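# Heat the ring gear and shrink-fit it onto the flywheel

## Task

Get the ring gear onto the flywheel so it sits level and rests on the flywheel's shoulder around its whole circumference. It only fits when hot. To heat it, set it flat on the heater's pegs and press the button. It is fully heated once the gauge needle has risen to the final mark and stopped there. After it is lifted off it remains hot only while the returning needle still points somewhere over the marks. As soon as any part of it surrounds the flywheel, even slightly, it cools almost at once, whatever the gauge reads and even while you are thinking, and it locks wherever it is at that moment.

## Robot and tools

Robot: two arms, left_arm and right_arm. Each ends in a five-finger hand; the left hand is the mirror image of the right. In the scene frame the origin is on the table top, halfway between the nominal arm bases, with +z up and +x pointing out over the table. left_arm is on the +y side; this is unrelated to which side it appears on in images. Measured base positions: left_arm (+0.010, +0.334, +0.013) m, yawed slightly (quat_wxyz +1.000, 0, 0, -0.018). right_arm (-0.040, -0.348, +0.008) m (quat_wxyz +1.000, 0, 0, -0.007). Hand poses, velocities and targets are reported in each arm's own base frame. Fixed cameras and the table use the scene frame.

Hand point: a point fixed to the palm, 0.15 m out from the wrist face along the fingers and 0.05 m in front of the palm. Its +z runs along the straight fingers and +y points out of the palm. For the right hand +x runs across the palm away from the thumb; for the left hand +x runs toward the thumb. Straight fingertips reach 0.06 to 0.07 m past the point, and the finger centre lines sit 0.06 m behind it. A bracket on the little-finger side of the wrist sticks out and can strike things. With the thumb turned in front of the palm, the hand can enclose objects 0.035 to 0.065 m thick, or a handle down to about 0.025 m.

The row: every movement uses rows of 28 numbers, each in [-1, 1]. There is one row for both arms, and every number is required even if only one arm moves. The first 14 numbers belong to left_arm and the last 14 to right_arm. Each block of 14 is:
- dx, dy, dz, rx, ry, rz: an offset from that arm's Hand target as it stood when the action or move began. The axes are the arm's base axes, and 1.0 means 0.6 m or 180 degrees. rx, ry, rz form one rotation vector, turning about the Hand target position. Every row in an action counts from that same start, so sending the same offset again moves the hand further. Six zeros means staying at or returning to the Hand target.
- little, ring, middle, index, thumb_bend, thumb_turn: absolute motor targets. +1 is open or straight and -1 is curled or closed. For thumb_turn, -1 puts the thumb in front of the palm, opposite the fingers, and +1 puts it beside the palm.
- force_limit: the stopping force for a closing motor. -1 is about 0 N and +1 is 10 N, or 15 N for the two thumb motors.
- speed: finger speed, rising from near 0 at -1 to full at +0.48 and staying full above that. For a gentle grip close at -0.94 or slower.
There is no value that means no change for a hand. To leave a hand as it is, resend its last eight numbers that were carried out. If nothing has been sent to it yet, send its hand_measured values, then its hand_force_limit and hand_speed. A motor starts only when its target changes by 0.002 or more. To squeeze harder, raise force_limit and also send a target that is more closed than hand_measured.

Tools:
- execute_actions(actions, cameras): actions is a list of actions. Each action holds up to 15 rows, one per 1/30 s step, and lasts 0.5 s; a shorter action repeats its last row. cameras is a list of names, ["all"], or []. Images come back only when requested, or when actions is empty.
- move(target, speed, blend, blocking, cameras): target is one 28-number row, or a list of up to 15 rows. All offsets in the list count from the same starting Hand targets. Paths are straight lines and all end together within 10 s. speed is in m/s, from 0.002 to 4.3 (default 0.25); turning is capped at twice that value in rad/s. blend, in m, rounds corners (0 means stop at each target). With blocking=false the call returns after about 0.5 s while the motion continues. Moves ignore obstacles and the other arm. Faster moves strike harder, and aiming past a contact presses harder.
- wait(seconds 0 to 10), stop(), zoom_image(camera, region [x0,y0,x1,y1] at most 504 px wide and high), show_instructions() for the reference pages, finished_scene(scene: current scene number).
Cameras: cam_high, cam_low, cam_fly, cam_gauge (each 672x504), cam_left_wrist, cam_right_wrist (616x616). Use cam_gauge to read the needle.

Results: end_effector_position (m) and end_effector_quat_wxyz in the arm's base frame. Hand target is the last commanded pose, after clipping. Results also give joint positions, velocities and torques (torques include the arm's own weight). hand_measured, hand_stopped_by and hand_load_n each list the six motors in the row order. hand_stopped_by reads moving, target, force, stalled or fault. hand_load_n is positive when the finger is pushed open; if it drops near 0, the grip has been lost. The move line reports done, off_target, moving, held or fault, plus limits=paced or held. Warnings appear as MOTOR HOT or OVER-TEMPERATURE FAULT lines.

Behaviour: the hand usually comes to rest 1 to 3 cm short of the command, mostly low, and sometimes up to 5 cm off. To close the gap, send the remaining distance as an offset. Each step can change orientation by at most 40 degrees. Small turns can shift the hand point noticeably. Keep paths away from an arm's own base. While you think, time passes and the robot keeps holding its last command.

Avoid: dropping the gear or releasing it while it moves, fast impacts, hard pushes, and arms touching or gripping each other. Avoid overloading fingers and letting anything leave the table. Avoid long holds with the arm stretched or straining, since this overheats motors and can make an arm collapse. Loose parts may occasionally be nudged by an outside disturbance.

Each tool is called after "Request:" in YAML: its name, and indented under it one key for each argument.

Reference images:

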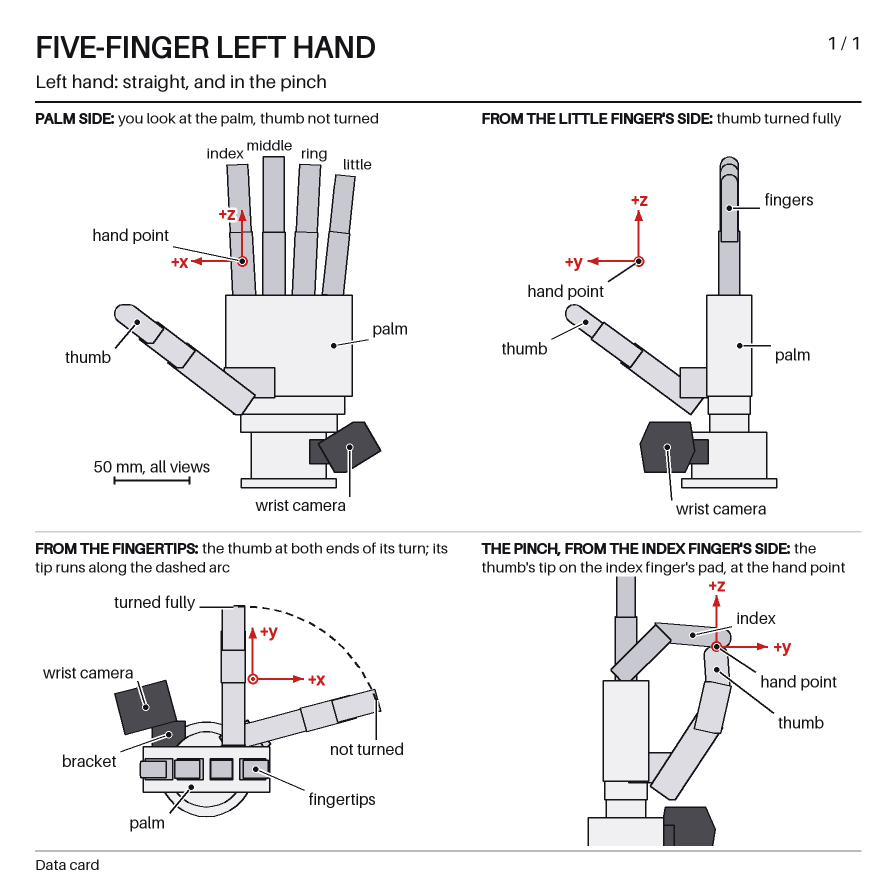

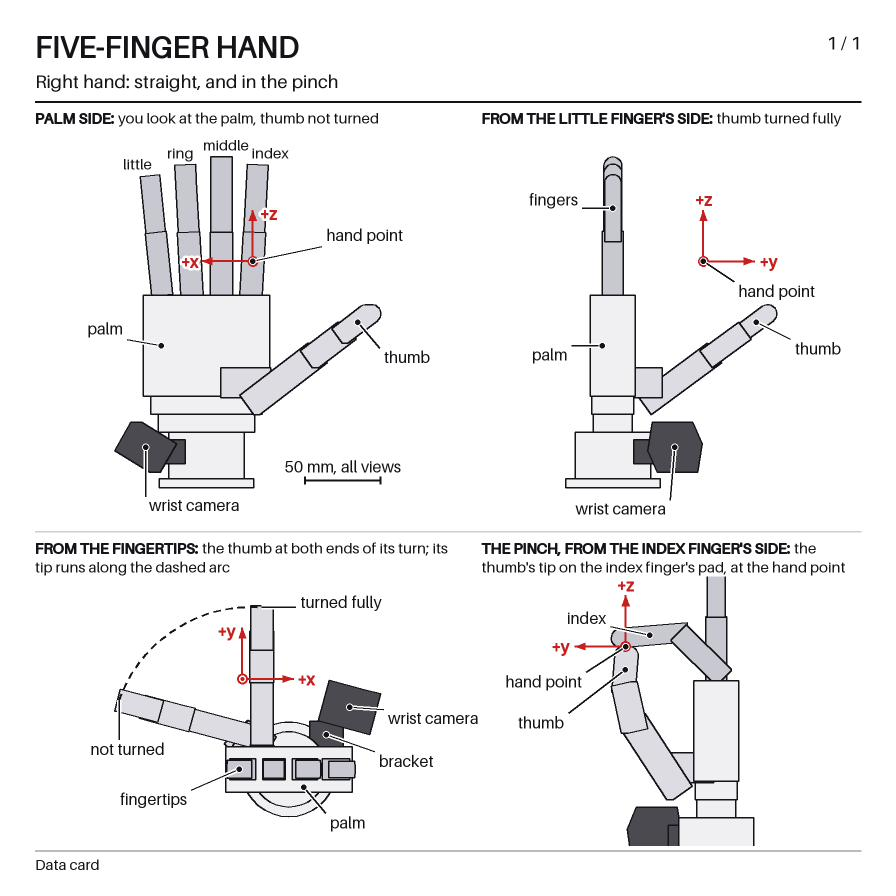

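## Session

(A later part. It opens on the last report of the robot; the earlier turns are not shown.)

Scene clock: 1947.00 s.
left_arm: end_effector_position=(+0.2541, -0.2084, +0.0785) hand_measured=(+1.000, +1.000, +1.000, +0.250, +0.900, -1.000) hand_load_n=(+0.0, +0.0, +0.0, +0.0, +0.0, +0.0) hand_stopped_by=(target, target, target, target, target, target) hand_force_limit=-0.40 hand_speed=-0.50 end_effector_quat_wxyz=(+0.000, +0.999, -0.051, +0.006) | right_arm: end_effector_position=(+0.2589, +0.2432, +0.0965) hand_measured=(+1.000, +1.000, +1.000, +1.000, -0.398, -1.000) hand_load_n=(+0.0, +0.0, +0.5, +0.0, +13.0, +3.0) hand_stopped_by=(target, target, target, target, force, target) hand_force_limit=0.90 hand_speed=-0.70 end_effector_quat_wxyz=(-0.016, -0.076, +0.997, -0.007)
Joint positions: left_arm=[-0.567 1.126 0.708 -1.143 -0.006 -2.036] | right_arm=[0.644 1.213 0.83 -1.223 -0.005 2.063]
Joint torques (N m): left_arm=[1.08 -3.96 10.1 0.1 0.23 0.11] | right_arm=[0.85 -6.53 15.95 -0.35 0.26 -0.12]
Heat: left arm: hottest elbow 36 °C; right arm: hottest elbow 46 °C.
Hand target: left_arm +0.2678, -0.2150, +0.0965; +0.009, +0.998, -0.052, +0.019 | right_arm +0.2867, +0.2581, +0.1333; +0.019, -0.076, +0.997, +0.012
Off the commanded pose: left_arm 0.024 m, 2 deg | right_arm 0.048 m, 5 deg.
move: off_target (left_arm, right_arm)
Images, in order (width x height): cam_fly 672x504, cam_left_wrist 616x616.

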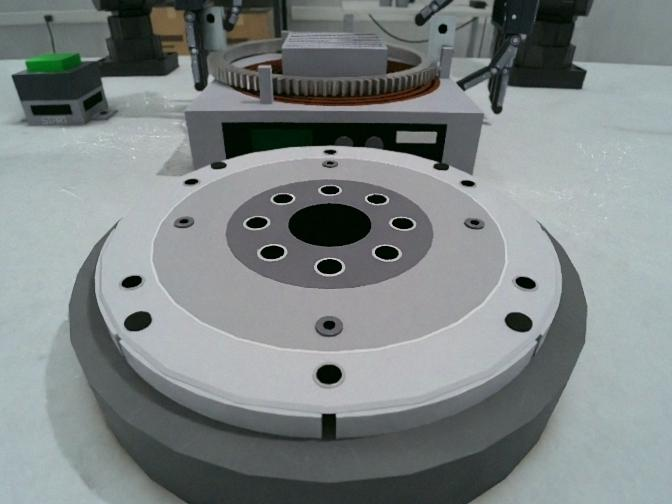

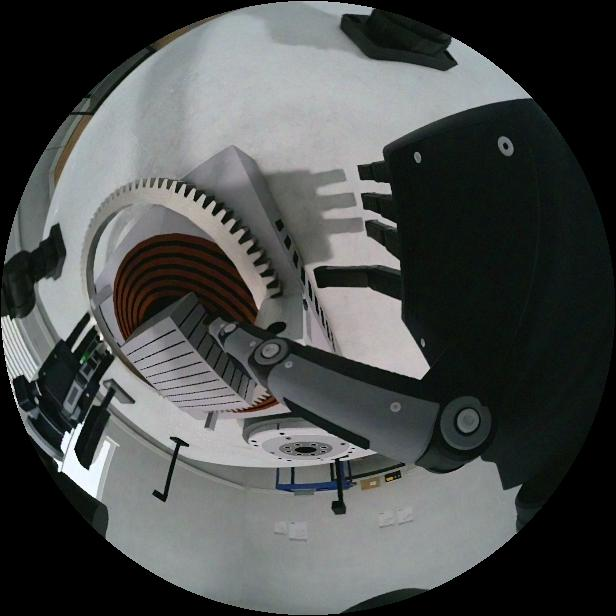

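Request:
move:
  target:
    - [0.002,0.020,0.0,0,0,0,1,1,1,0.3,0.9,-1,-0.4,-0.5,0,0,0,0,0,0,1,1,1,1,-0.72,-1,0.9,-0.7]
    - [0.002,0.020,0.0,0,0,0,1,1,1,-0.15,0.9,-1,-0.4,-0.5,0,0,0,0,0,0,1,1,1,1,-0.72,-1,0.9,-0.7]
  speed: 0.06
  cameras: ["cam_fly","cam_left_wrist"]

Request:
zoom_image:
  camera: "cam_fly"
  region: [410, 0, 530, 100]

Request:
zoom_image:
  camera: "cam_left_wrist"
  region: [230, 200, 410, 380]

Scene clock: 1970.87 s.
left_arm: end_effector_position=(+0.2582, -0.1992, +0.0801) hand_measured=(+1.000, +1.000, +1.000, -0.150, +0.900, -1.000) hand_load_n=(+0.0, +0.0, +0.0, +0.0, +0.0, +0.0) hand_stopped_by=(target, target, target, target, target, target) hand_force_limit=-0.40 hand_speed=-0.50 end_effector_quat_wxyz=(+0.000, +0.999, -0.052, +0.005) | right_arm: end_effector_position=(+0.2589, +0.2432, +0.0965) hand_measured=(+1.000, +1.000, +1.000, +1.000, -0.398, -1.000) hand_load_n=(+0.0, +0.0, +0.5, +0.0, +13.0, +3.0) hand_stopped_by=(target, target, target, target, force, target) hand_force_limit=0.90 hand_speed=-0.70 end_effector_quat_wxyz=(-0.016, -0.076, +0.997, -0.007)
Joint positions: left_arm=[-0.529 1.12 0.708 -1.149 -0.004 -1.995] | right_arm=[0.644 1.213 0.83 -1.223 -0.005 2.063]
Joint torques (N m): left_arm=[1.32 -4.6 9.36 0.17 0.21 0.11] | right_arm=[0.38 -6.48 15.94 -0.4 0.24 -0.13]
Heat: left arm: hottest elbow 36 °C; right arm: hottest elbow 47 °C.
Hand target: left_arm +0.2690, -0.2031, +0.0965; +0.009, +0.998, -0.052, +0.019 | right_arm +0.2867, +0.2581, +0.1333; +0.019, -0.076, +0.997, +0.012
Off the commanded pose: left_arm 0.020 m, 2 deg | right_arm 0.048 m, 5 deg.
move: off_target (left_arm, right_arm); target 2's new numbers were sent with left_arm's hand 0.020 m and 2 deg from that target
Images, in order (width x height): cam_fly 672x504, cam_left_wrist 616x616.

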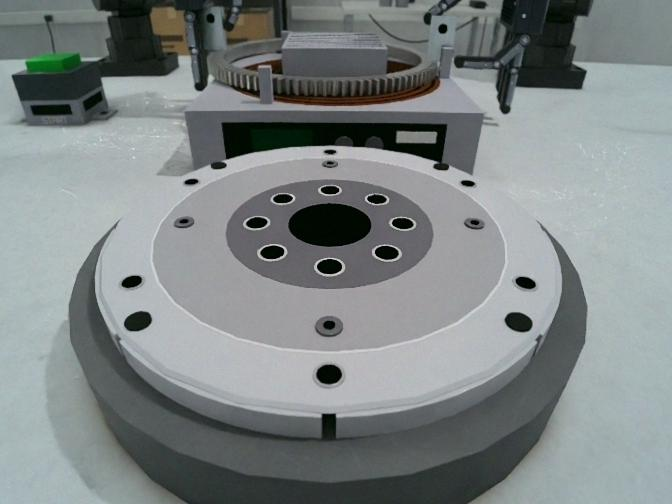

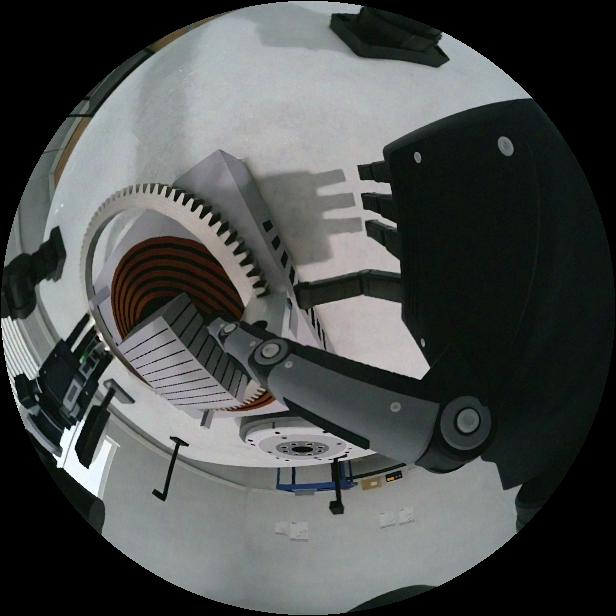

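Scaled by 4.200.

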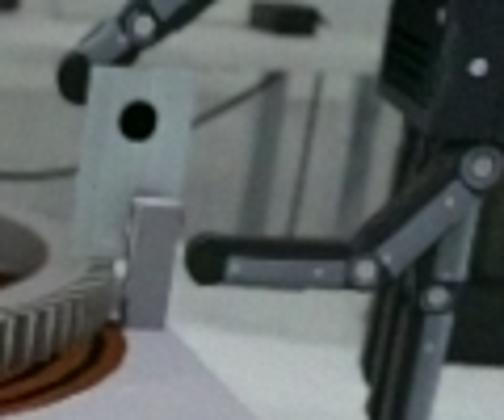

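Scaled by 2.800 from the camera's 616x616 image, which has a finer 880x880 frame.

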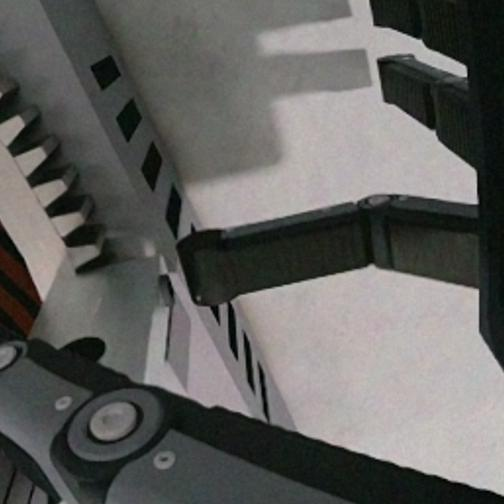

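Request:
move:
  target:
    - [0.0,0,0.0,0,0,0,1,1,1,-0.06,0.9,-1,-0.4,-0.5,0,0,0,0,0,0,1,1,1,1,-0.72,-1,0.9,-0.7]
    - [0.0,-0.020,0.0,0,0,0,1,1,1,-0.06,0.9,-1,-0.4,-0.5,0,0,0,0,0,0,1,1,1,1,-0.72,-1,0.9,-0.7]
  speed: 0.04
  cameras: ["cam_fly","cam_left_wrist"]

Request:
zoom_image:
  camera: "cam_fly"
  region: [410, 0, 530, 100]

Request:
zoom_image:
  camera: "cam_left_wrist"
  region: [230, 200, 410, 380]

Scene clock: 1985.23 s.
left_arm: end_effector_position=(+0.2554, -0.2037, +0.0802) hand_measured=(+1.000, +1.000, +1.000, -0.060, +0.900, -1.000) hand_load_n=(+0.0, +0.0, +0.0, +0.0, +0.0, +0.0) hand_stopped_by=(target, target, target, target, target, target) hand_force_limit=-0.40 hand_speed=-0.50 end_effector_quat_wxyz=(+0.001, +0.999, -0.052, +0.005) | right_arm: end_effector_position=(+0.2589, +0.2432, +0.0965) hand_measured=(+1.000, +1.000, +1.000, +1.000, -0.398, -1.000) hand_load_n=(+0.5, +0.0, +0.5, +0.0, +13.0, +3.0) hand_stopped_by=(target, target, target, target, force, target) hand_force_limit=0.90 hand_speed=-0.70 end_effector_quat_wxyz=(-0.016, -0.076, +0.997, -0.007)
Joint positions: left_arm=[-0.548 1.12 0.708 -1.149 -0.004 -2.014] | right_arm=[0.644 1.213 0.83 -1.223 -0.005 2.063]
Joint torques (N m): left_arm=[0.03 -3.31 10.32 0.32 0.18 -0.09] | right_arm=[0.85 -6.71 15.9 -0.29 0.29 -0.13]
Heat: left arm: hottest elbow 36 °C; right arm: hottest elbow 47 °C.
Hand target: left_arm +0.2691, -0.2150, +0.0965; +0.009, +0.998, -0.052, +0.019 | right_arm +0.2867, +0.2581, +0.1333; +0.019, -0.076, +0.997, +0.012
Off the commanded pose: left_arm 0.024 m, 2 deg | right_arm 0.048 m, 5 deg.
move: off_target (left_arm, right_arm)
Images, in order (width x height): cam_fly 672x504, cam_left_wrist 616x616.

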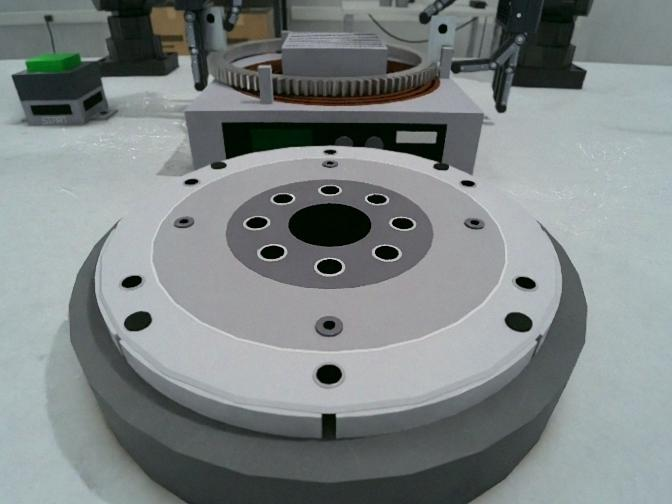

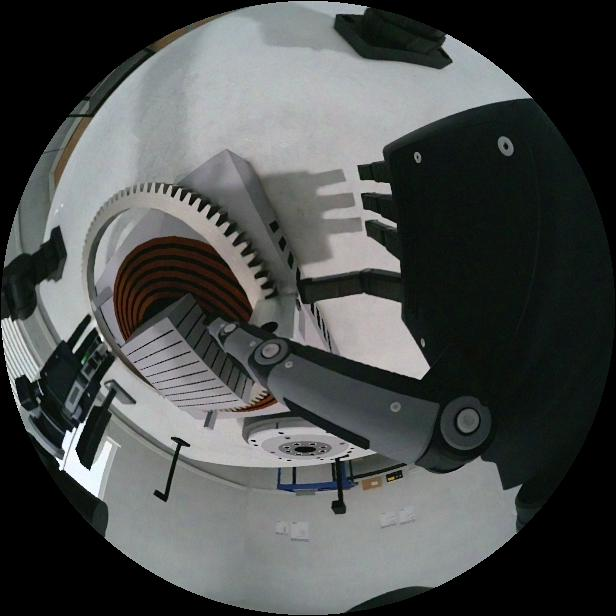

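Scaled by 4.200.

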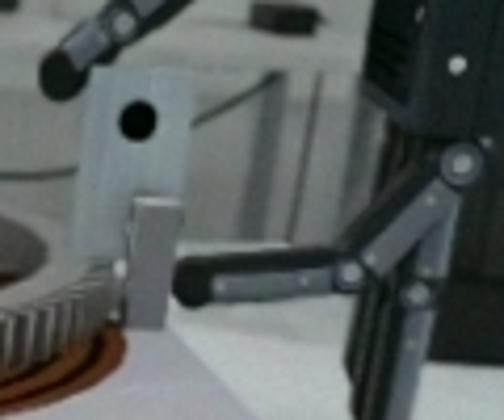

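Scaled by 2.800 from the camera's 616x616 image, which has a finer 880x880 frame.

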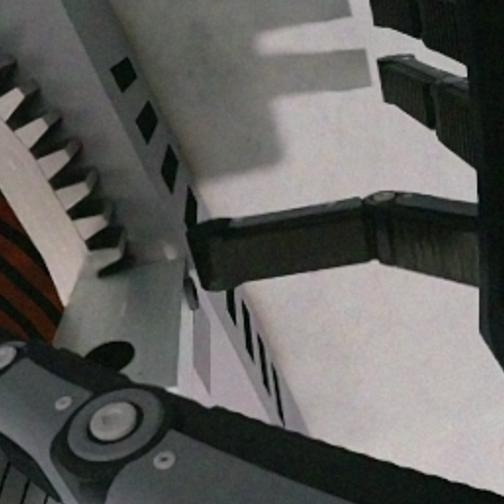

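Request:
move:
  target:
    - [0.0,-0.0117,0.0,0,0,0,1,1,1,-0.06,0.9,-1,-0.4,-0.5,0,0,0,0,0,0,1,1,1,1,-0.72,-1,0.9,-0.7]
  speed: 0.04
  cameras: ["cam_fly","cam_left_wrist"]

Request:
zoom_image:
  camera: "cam_fly"
  region: [410, 0, 530, 100]

Request:
zoom_image:
  camera: "cam_left_wrist"
  region: [230, 200, 410, 380]

Scene clock: 1993.93 s.
left_arm: end_effector_position=(+0.2545, -0.2088, +0.0808) hand_measured=(+1.000, +1.000, +1.000, -0.060, +0.900, -1.000) hand_load_n=(+0.0, +0.0, +0.0, +1.0, -0.5, +0.0) hand_stopped_by=(target, target, target, target, target, target) hand_force_limit=-0.40 hand_speed=-0.50 end_effector_quat_wxyz=(+0.001, +0.999, -0.051, +0.006) | right_arm: end_effector_position=(+0.2590, +0.2432, +0.0965) hand_measured=(+1.000, +1.000, +1.000, +1.000, -0.398, -1.000) hand_load_n=(+0.0, +0.0, +0.5, +0.0, +12.5, +3.0) hand_stopped_by=(target, target, target, target, force, target) hand_force_limit=0.90 hand_speed=-0.70 end_effector_quat_wxyz=(-0.016, -0.076, +0.997, -0.008)
Joint positions: left_arm=[-0.567 1.124 0.712 -1.149 -0.004 -2.036] | right_arm=[0.644 1.213 0.83 -1.223 -0.004 2.063]
Joint torques (N m): left_arm=[-0.32 -2.78 10.59 0.44 0.17 -0.06] | right_arm=[0.62 -6.83 15.88 -0.32 0.28 -0.13]
Heat: left arm: hottest elbow 36 °C; right arm: hottest elbow 47 °C.
Hand target: left_arm +0.2689, -0.2221, +0.0965; +0.009, +0.998, -0.052, +0.019 | right_arm +0.2867, +0.2581, +0.1333; +0.019, -0.076, +0.997, +0.012
Off the commanded pose: left_arm 0.025 m, 2 deg | right_arm 0.048 m, 5 deg.
move: off_target (left_arm, right_arm)
Images, in order (width x height): cam_fly 672x504, cam_left_wrist 616x616.

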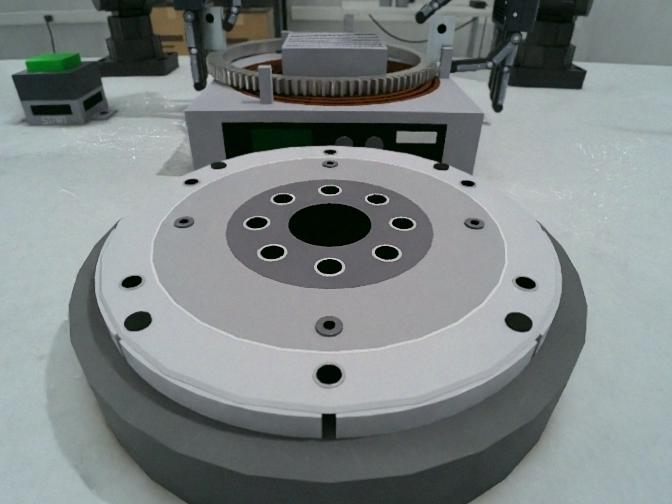

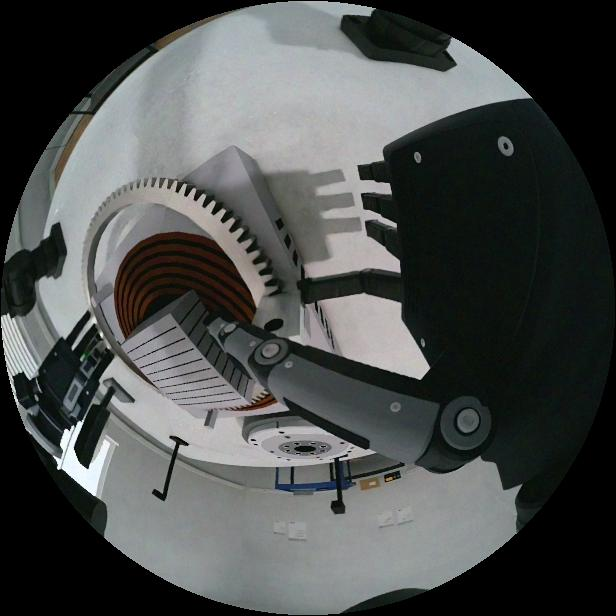

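Scaled by 4.200.

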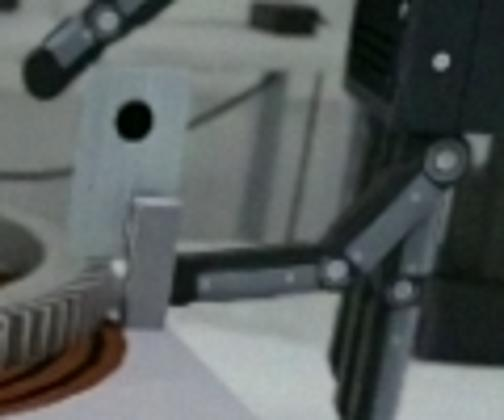

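Scaled by 2.800 from the camera's 616x616 image, which has a finer 880x880 frame.

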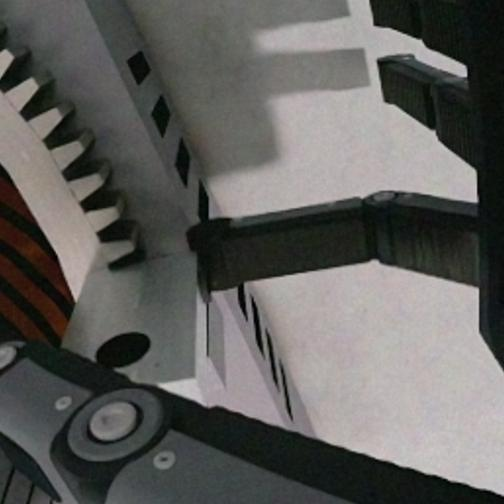

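Request:
move:
  target:
    - [0.0,0,0.0,0,0,0,1,1,1,-0.4,0.9,-1,-0.3,-0.7,0,0,0,0,0,0,1,1,1,1,-0.72,-1,0.9,-0.7]
  speed: 0.04
  cameras: ["cam_fly","cam_left_wrist"]

Request:
zoom_image:
  camera: "cam_fly"
  region: [410, 0, 530, 100]

Request:
zoom_image:
  camera: "cam_left_wrist"
  region: [230, 200, 410, 380]

Scene clock: 2010.40 s.
left_arm: end_effector_position=(+0.2552, -0.2082, +0.0800) hand_measured=(+1.000, +1.000, +1.000, -0.082, +0.900, -1.000) hand_load_n=(+0.0, +0.0, +0.0, +1.0, +0.0, +0.5) hand_stopped_by=(target, target, target, force, target, target) hand_force_limit=-0.30 hand_speed=-0.70 end_effector_quat_wxyz=(-0.002, +0.999, -0.050, +0.006) | right_arm: end_effector_position=(+0.2591, +0.2431, +0.0965) hand_measured=(+1.000, +1.000, +1.000, +1.000, -0.398, -1.000) hand_load_n=(+0.0, +0.0, +0.5, +0.0, +13.0, +3.0) hand_stopped_by=(target, target, target, target, force, target) hand_force_limit=0.90 hand_speed=-0.70 end_effector_quat_wxyz=(-0.016, -0.076, +0.997, -0.008)
Joint positions: left_arm=[-0.567 1.127 0.713 -1.149 -0.009 -2.038] | right_arm=[0.644 1.213 0.83 -1.223 -0.004 2.063]
Joint torques (N m): left_arm=[-0.21 -3.02 10.55 0.46 0.33 -0.06] | right_arm=[0.26 -6.48 15.94 -0.4 0.21 -0.11]
Heat: left arm: hottest elbow 37 °C; right arm: hottest elbow 47 °C.
Hand target: left_arm +0.2691, -0.2221, +0.0965; +0.009, +0.998, -0.052, +0.019 | right_arm +0.2867, +0.2581, +0.1333; +0.019, -0.076, +0.997, +0.012
Off the commanded pose: left_arm 0.026 m, 2 deg | right_arm 0.048 m, 5 deg.
move: off_target (left_arm, right_arm)
Images, in order (width x height): cam_fly 672x504, cam_left_wrist 616x616.

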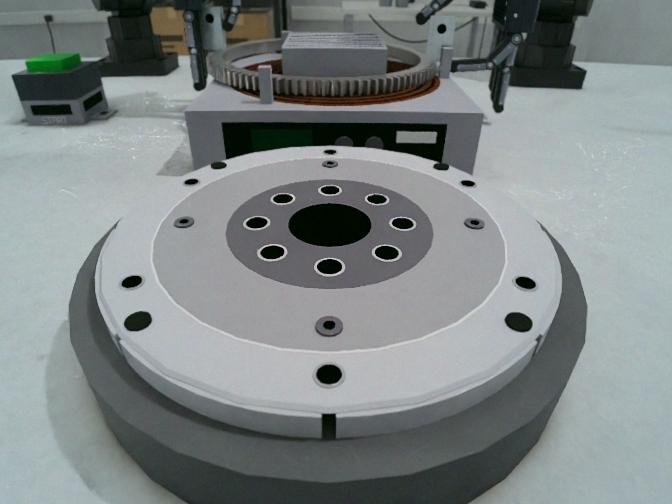

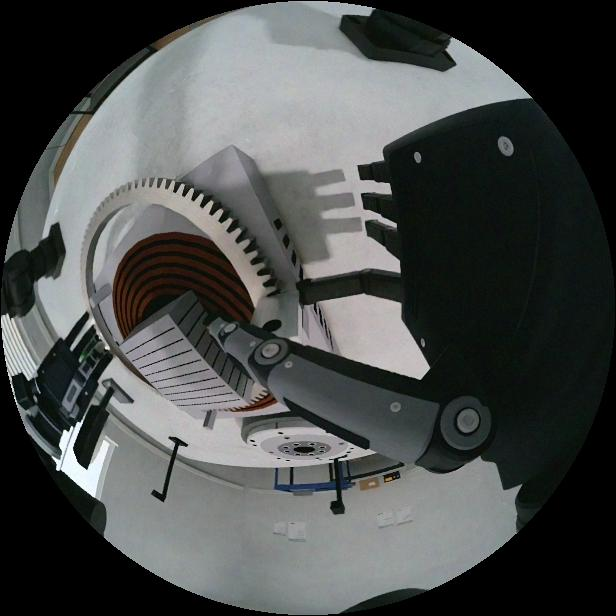

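Scaled by 4.200.

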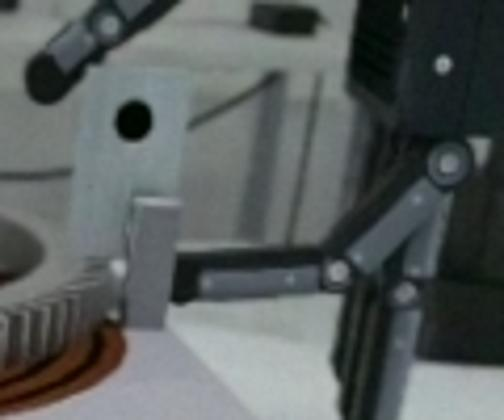

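Scaled by 2.800 from the camera's 616x616 image, which has a finer 880x880 frame.

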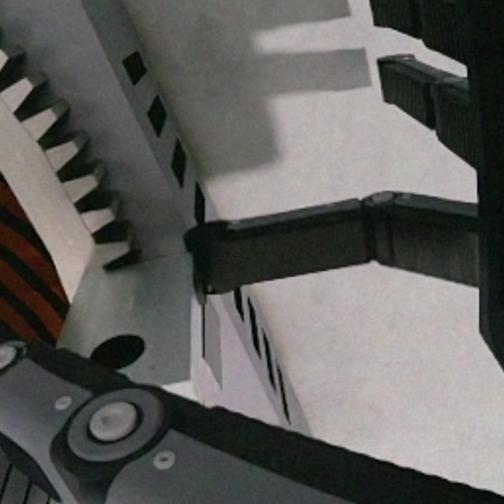

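Request:
move:
  target:
    - [0.0,0,0.0,0,0,0,1,1,1,-0.4,-0.3,-1,-0.4,-0.8,0,0,0,0,0,0,1,1,1,1,-0.72,-1,0.9,-0.7]
  speed: 0.04
  cameras: ["cam_fly","cam_left_wrist"]

Request:
zoom_image:
  camera: "cam_fly"
  region: [410, 0, 530, 100]

Request:
zoom_image:
  camera: "cam_left_wrist"
  region: [230, 200, 410, 380]

Scene clock: 2021.83 s.
left_arm: end_effector_position=(+0.2552, -0.2082, +0.0800) hand_measured=(+1.000, +1.000, +1.000, -0.082, -0.300, -1.000) hand_load_n=(+0.0, +0.0, +0.0, +1.5, +0.0, +0.0) hand_stopped_by=(target, target, target, force, target, target) hand_force_limit=-0.40 hand_speed=-0.80 end_effector_quat_wxyz=(-0.002, +0.999, -0.050, +0.006) | right_arm: end_effector_position=(+0.2591, +0.2431, +0.0965) hand_measured=(+1.000, +1.000, +1.000, +1.000, -0.398, -1.000) hand_load_n=(+0.0, +0.5, +0.5, +0.0, +13.0, +3.0) hand_stopped_by=(target, target, target, target, force, target) hand_force_limit=0.90 hand_speed=-0.70 end_effector_quat_wxyz=(-0.016, -0.076, +0.997, -0.008)
Joint positions: left_arm=[-0.567 1.127 0.713 -1.149 -0.009 -2.038] | right_arm=[0.644 1.213 0.83 -1.223 -0.004 2.063]
Joint torques (N m): left_arm=[-0.21 -3.08 10.54 0.44 0.33 -0.06] | right_arm=[0.56 -6.65 16.03 -0.32 0.2 -0.12]
Heat: left arm: hottest elbow 38 °C; right arm: hottest elbow 48 °C.
Hand target: left_arm +0.2691, -0.2221, +0.0965; +0.009, +0.998, -0.052, +0.019 | right_arm +0.2867, +0.2581, +0.1333; +0.019, -0.076, +0.997, +0.012
Off the commanded pose: left_arm 0.026 m, 2 deg | right_arm 0.048 m, 5 deg.
move: off_target (left_arm, right_arm)
Images, in order (width x height): cam_fly 672x504, cam_left_wrist 616x616.

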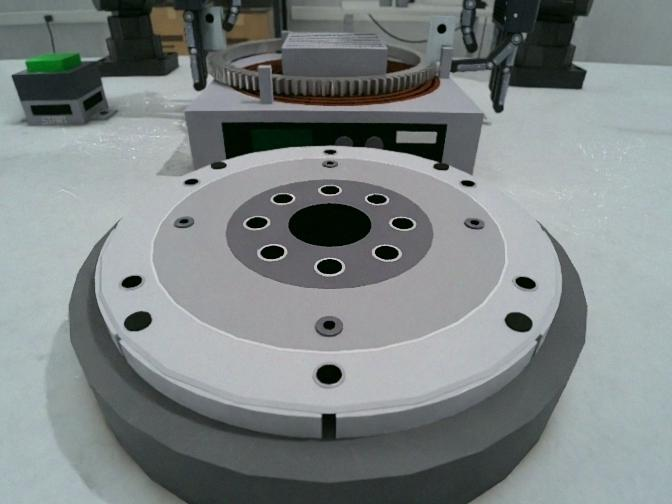

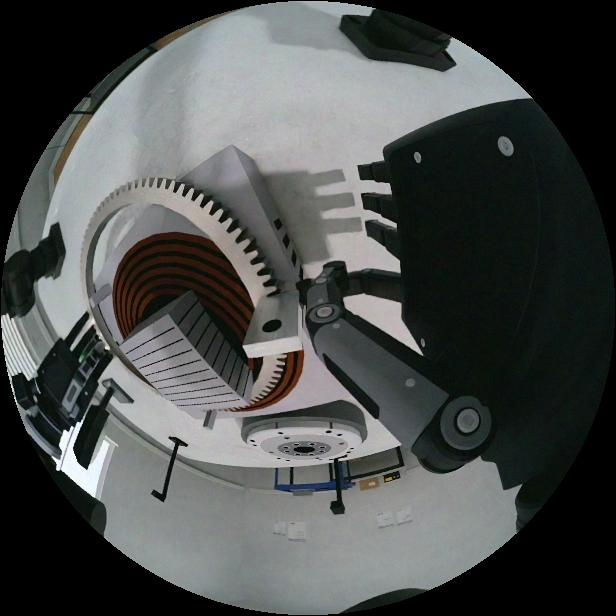

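Scaled by 4.200.

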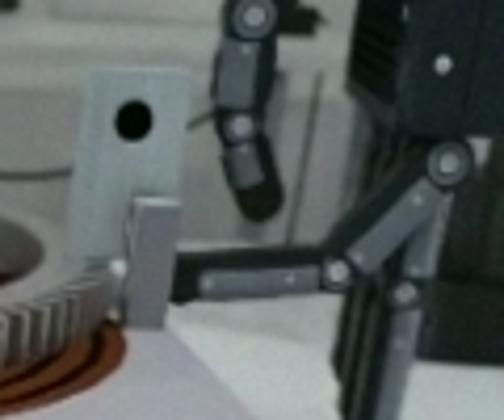

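Scaled by 2.800 from the camera's 616x616 image, which has a finer 880x880 frame.

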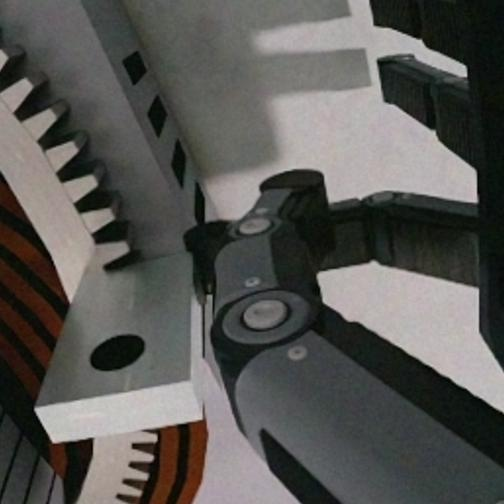

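Request:
move:
  target:
    - [0.0,0,0.0,0,0,0,1,1,1,-0.02,0.9,-1,-0.3,-0.1,0,0,0,0,0,0,1,1,1,1,-0.72,-1,0.9,-0.7]
    - [0.025,0.012,0.0,0,0,0,1,1,1,-0.02,0.9,-1,-0.3,-0.1,0,0,0,0,0,0,1,1,1,1,-0.72,-1,0.9,-0.7]
  speed: 0.04
  cameras: ["cam_fly","cam_left_wrist"]

Request:
zoom_image:
  camera: "cam_fly"
  region: [410, 0, 530, 100]

Request:
zoom_image:
  camera: "cam_left_wrist"
  region: [230, 200, 410, 380]

Scene clock: 2035.53 s.
left_arm: end_effector_position=(+0.2666, -0.2076, +0.0840) hand_measured=(+1.000, +1.000, +1.000, -0.020, +0.900, -1.000) hand_load_n=(+0.0, +0.0, +0.0, +0.0, +0.0, +0.0) hand_stopped_by=(target, target, target, target, target, target) hand_force_limit=-0.30 hand_speed=-0.10 end_effector_quat_wxyz=(+0.002, +0.999, -0.051, +0.006) | right_arm: end_effector_position=(+0.2591, +0.2431, +0.0965) hand_measured=(+1.000, +1.000, +1.000, +1.000, -0.398, -1.000) hand_load_n=(+0.0, +0.0, +0.0, +0.0, +13.0, +3.0) hand_stopped_by=(target, target, target, target, force, target) hand_force_limit=0.90 hand_speed=-0.70 end_effector_quat_wxyz=(-0.016, -0.076, +0.997, -0.008)
Joint positions: left_arm=[-0.538 1.148 0.738 -1.149 -0.002 -2.005] | right_arm=[0.644 1.213 0.83 -1.223 -0.004 2.063]
Joint torques (N m): left_arm=[1.32 -2.96 10.14 0.76 0.11 0.1] | right_arm=[0.73 -6.59 16.05 -0.24 0.22 -0.11]
Heat: left arm: hottest elbow 38 °C; right arm: hottest elbow 48 °C.
Hand target: left_arm +0.2840, -0.2149, +0.0964; +0.009, +0.998, -0.052, +0.019 | right_arm +0.2867, +0.2581, +0.1333; +0.019, -0.076, +0.997, +0.012
Off the commanded pose: left_arm 0.023 m, 2 deg | right_arm 0.048 m, 5 deg.
move: off_target (left_arm, right_arm)
Images, in order (width x height): cam_fly 672x504, cam_left_wrist 616x616.

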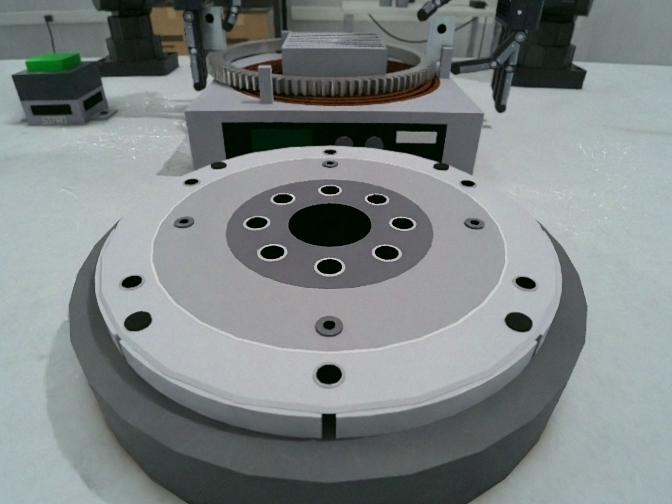

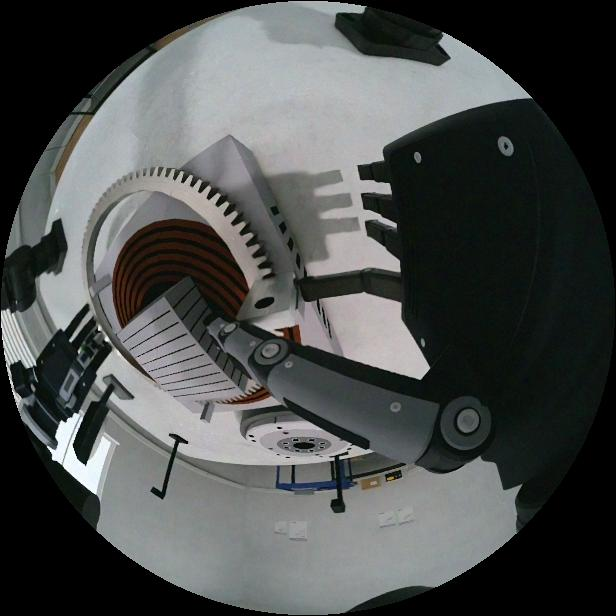

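Scaled by 4.200.

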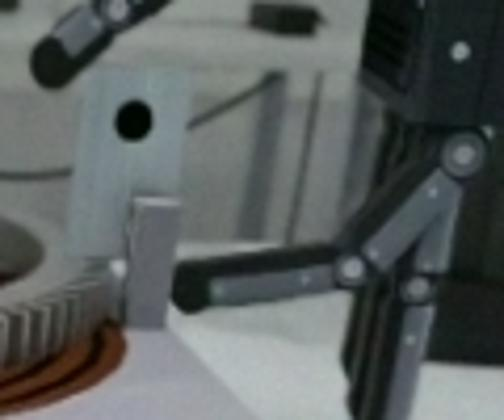

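Scaled by 2.800 from the camera's 616x616 image, which has a finer 880x880 frame.

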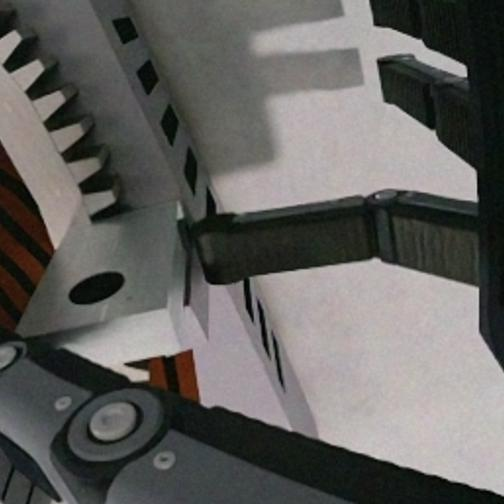

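Request:
move:
  target:
    - [-0.013,0.0,0.0,0,0,0,1,1,1,-0.02,0.9,-1,-0.3,-0.1,0,0,0,0,0,0,1,1,1,1,-0.72,-1,0.9,-0.7]
  speed: 0.04
  cameras: ["cam_fly","cam_left_wrist"]

Request:
zoom_image:
  camera: "cam_left_wrist"
  region: [230, 200, 410, 380]

Scene clock: 2041.57 s.
left_arm: end_effector_position=(+0.2666, -0.2076, +0.0840) hand_measured=(+1.000, +1.000, +1.000, -0.020, +0.900, -1.000) hand_load_n=(+0.0, +0.0, +0.0, +0.0, +0.5, +0.0) hand_stopped_by=(target, target, target, target, target, target) hand_force_limit=-0.30 hand_speed=-0.10 end_effector_quat_wxyz=(+0.002, +0.999, -0.052, +0.006) | right_arm: end_effector_position=(+0.2591, +0.2431, +0.0965) hand_measured=(+1.000, +1.000, +1.000, +1.000, -0.398, -1.000) hand_load_n=(+0.0, +0.0, +0.0, +0.0, +13.0, +3.0) hand_stopped_by=(target, target, target, target, force, target) hand_force_limit=0.90 hand_speed=-0.70 end_effector_quat_wxyz=(-0.016, -0.076, +0.997, -0.008)
Joint positions: left_arm=[-0.538 1.148 0.738 -1.149 -0.002 -2.005] | right_arm=[0.644 1.213 0.83 -1.223 -0.004 2.063]
Joint torques (N m): left_arm=[0.15 -4.25 9.05 0.58 0.11 -0.03] | right_arm=[0.21 -6.59 16.01 -0.24 0.16 -0.11]
Heat: left arm: hottest elbow 39 °C; right arm: hottest elbow 48 °C.
Hand target: left_arm +0.2762, -0.2149, +0.0964; +0.009, +0.998, -0.052, +0.019 | right_arm +0.2867, +0.2581, +0.1333; +0.019, -0.076, +0.997, +0.012
Off the commanded pose: left_arm 0.017 m, 2 deg | right_arm 0.048 m, 5 deg.
move: off_target (left_arm, right_arm)
Images, in order (width x height): cam_fly 672x504, cam_left_wrist 616x616.

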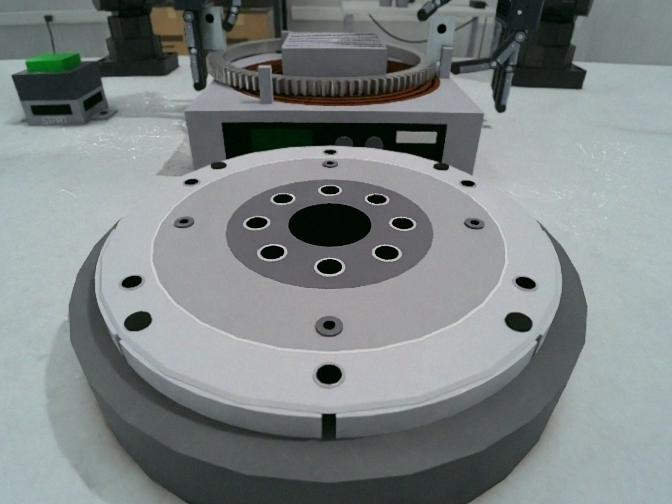

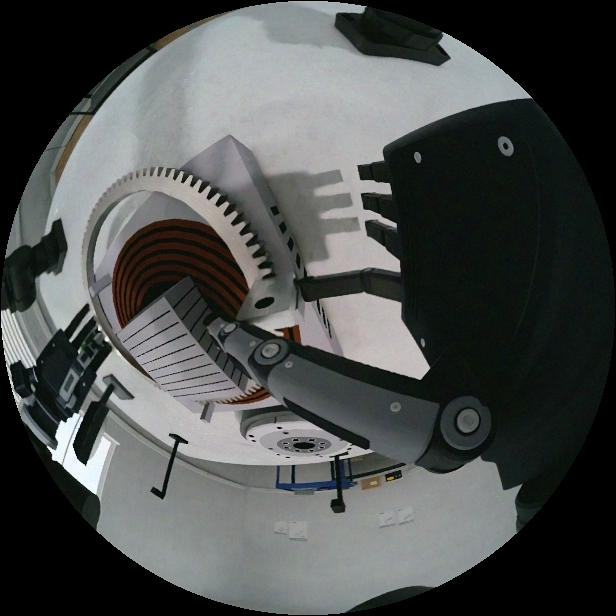

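Scaled by 2.800 from the camera's 616x616 image, which has a finer 880x880 frame.

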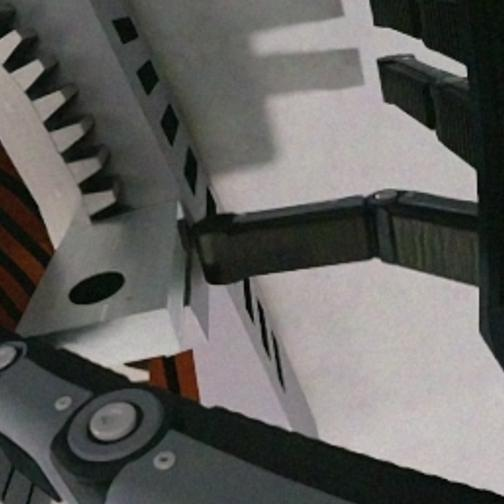

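Request:
move:
  target:
    - [-0.010,-0.004,0.0,0,0,0,1,1,1,-0.02,0.9,-1,-0.3,-0.1,0,0,0,0,0,0,1,1,1,1,-0.72,-1,0.9,-0.7]
  speed: 0.04
  cameras: ["cam_fly","cam_left_wrist"]

Request:
zoom_image:
  camera: "cam_left_wrist"
  region: [230, 200, 410, 380]

Request:
zoom_image:
  camera: "cam_fly"
  region: [410, 0, 530, 100]

Scene clock: 2051.13 s.
left_arm: end_effector_position=(+0.2653, -0.2099, +0.0843) hand_measured=(+1.000, +1.000, +1.000, -0.020, +0.900, -1.000) hand_load_n=(+0.0, +0.0, +0.0, +0.5, +0.0, +0.0) hand_stopped_by=(target, target, target, target, target, target) hand_force_limit=-0.30 hand_speed=-0.10 end_effector_quat_wxyz=(+0.001, +0.999, -0.051, +0.007) | right_arm: end_effector_position=(+0.2591, +0.2431, +0.0965) hand_measured=(+1.000, +1.000, +1.000, +1.000, -0.398, -1.000) hand_load_n=(+0.0, +0.0, +0.0, +0.0, +13.0, +3.0) hand_stopped_by=(target, target, target, target, force, target) hand_force_limit=0.90 hand_speed=-0.70 end_effector_quat_wxyz=(-0.016, -0.076, +0.997, -0.008)
Joint positions: left_arm=[-0.549 1.147 0.738 -1.149 -0.004 -2.019] | right_arm=[0.644 1.213 0.83 -1.223 -0.004 2.063]
Joint torques (N m): left_arm=[-0.26 -4.95 8.43 0.46 0.18 -0.08] | right_arm=[0.56 -6.48 16.01 -0.32 0.2 -0.13]
Heat: left arm: hottest elbow 39 °C; right arm: hottest elbow 48 °C.
Hand target: left_arm +0.2702, -0.2173, +0.0965; +0.009, +0.998, -0.052, +0.019 | right_arm +0.2867, +0.2581, +0.1333; +0.019, -0.076, +0.997, +0.012
Off the commanded pose: left_arm 0.015 m, 2 deg | right_arm 0.048 m, 5 deg.
move: off_target (left_arm, right_arm)
Images, in order (width x height): cam_fly 672x504, cam_left_wrist 616x616.

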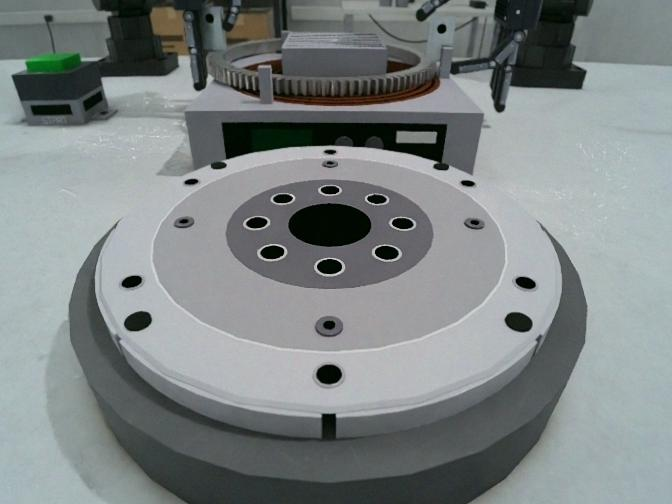

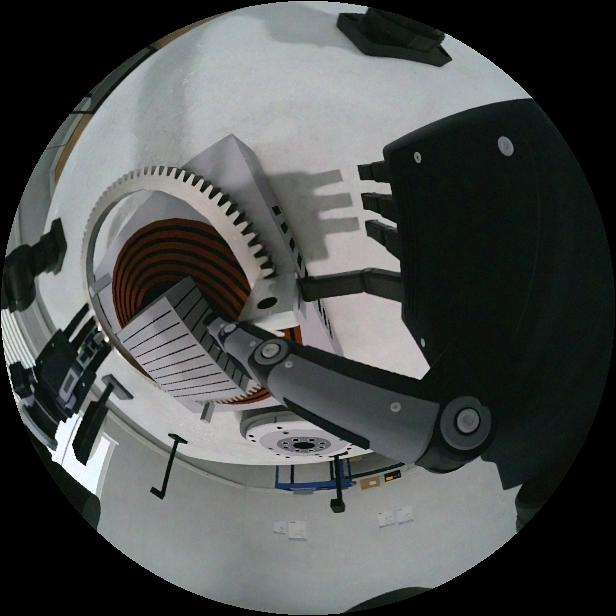

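Scaled by 2.800 from the camera's 616x616 image, which has a finer 880x880 frame.

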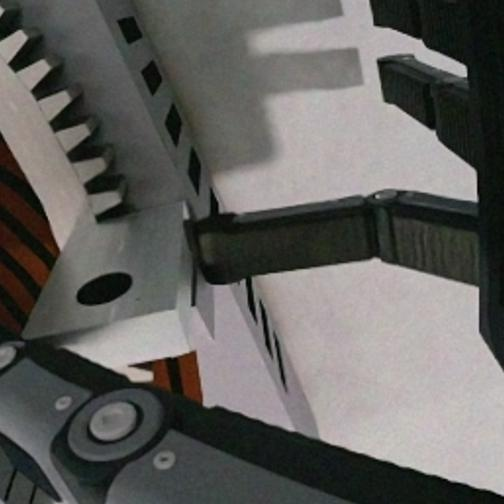

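Scaled by 4.200.

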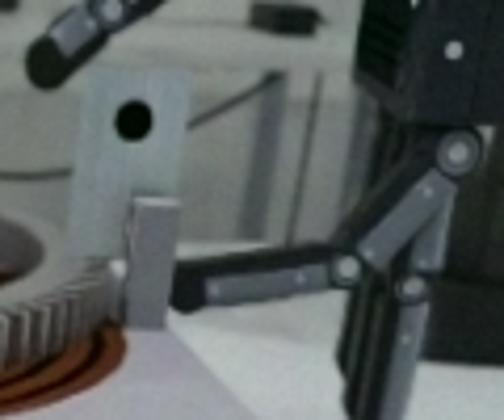

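Request:
move:
  target:
    - [-0.009,0.002,0.003,0,0,0,1,1,1,-0.02,0.9,-1,-0.3,-0.1,0,0,0,0,0,0,1,1,1,1,-0.72,-1,0.9,-0.7]
  speed: 0.04
  cameras: ["cam_fly","cam_left_wrist"]

Request:
zoom_image:
  camera: "cam_left_wrist"
  region: [230, 200, 410, 380]

Scene clock: 2057.50 s.
left_arm: end_effector_position=(+0.2645, -0.2100, +0.0885) hand_measured=(+1.000, +1.000, +1.000, -0.020, +0.900, -1.000) hand_load_n=(+0.0, +0.0, +0.0, +2.0, +0.0, +0.0) hand_stopped_by=(target, target, target, target, target, target) hand_force_limit=-0.30 hand_speed=-0.10 end_effector_quat_wxyz=(+0.002, +0.999, -0.048, +0.012) | right_arm: end_effector_position=(+0.2591, +0.2431, +0.0965) hand_measured=(+1.000, +1.000, +1.000, +1.000, -0.398, -1.000) hand_load_n=(+0.0, +0.0, +0.5, +0.0, +13.0, +3.0) hand_stopped_by=(target, target, target, target, force, target) hand_force_limit=0.90 hand_speed=-0.70 end_effector_quat_wxyz=(-0.016, -0.076, +0.997, -0.008)
Joint positions: left_arm=[-0.554 1.132 0.738 -1.154 -0.007 -2.029] | right_arm=[0.644 1.213 0.83 -1.223 -0.004 2.063]
Joint torques (N m): left_arm=[-0.38 -5.07 7.91 0.34 0.29 -0.05] | right_arm=[0.79 -6.42 16.01 -0.25 0.2 -0.15]
Heat: left arm: hottest elbow 39 °C; right arm: hottest elbow 48 °C.
Hand target: left_arm +0.2648, -0.2161, +0.0983; +0.009, +0.998, -0.052, +0.019 | right_arm +0.2867, +0.2581, +0.1333; +0.019, -0.076, +0.997, +0.012
Off the commanded pose: left_arm 0.012 m, 1 deg | right_arm 0.048 m, 5 deg.
move: off_target (left_arm, right_arm)
Images, in order (width x height): cam_fly 672x504, cam_left_wrist 616x616.

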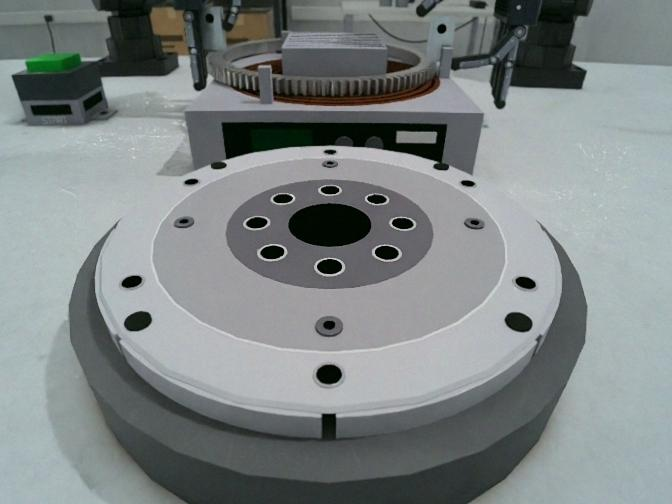

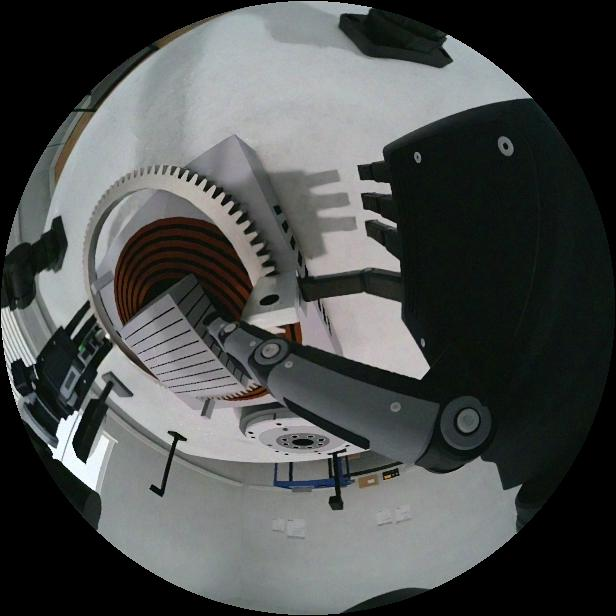

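Scaled by 2.800 from the camera's 616x616 image, which has a finer 880x880 frame.

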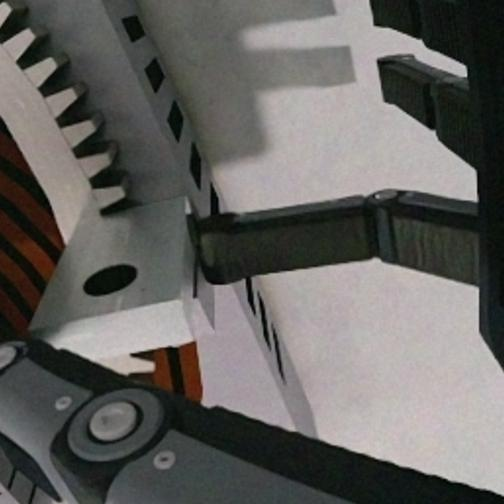

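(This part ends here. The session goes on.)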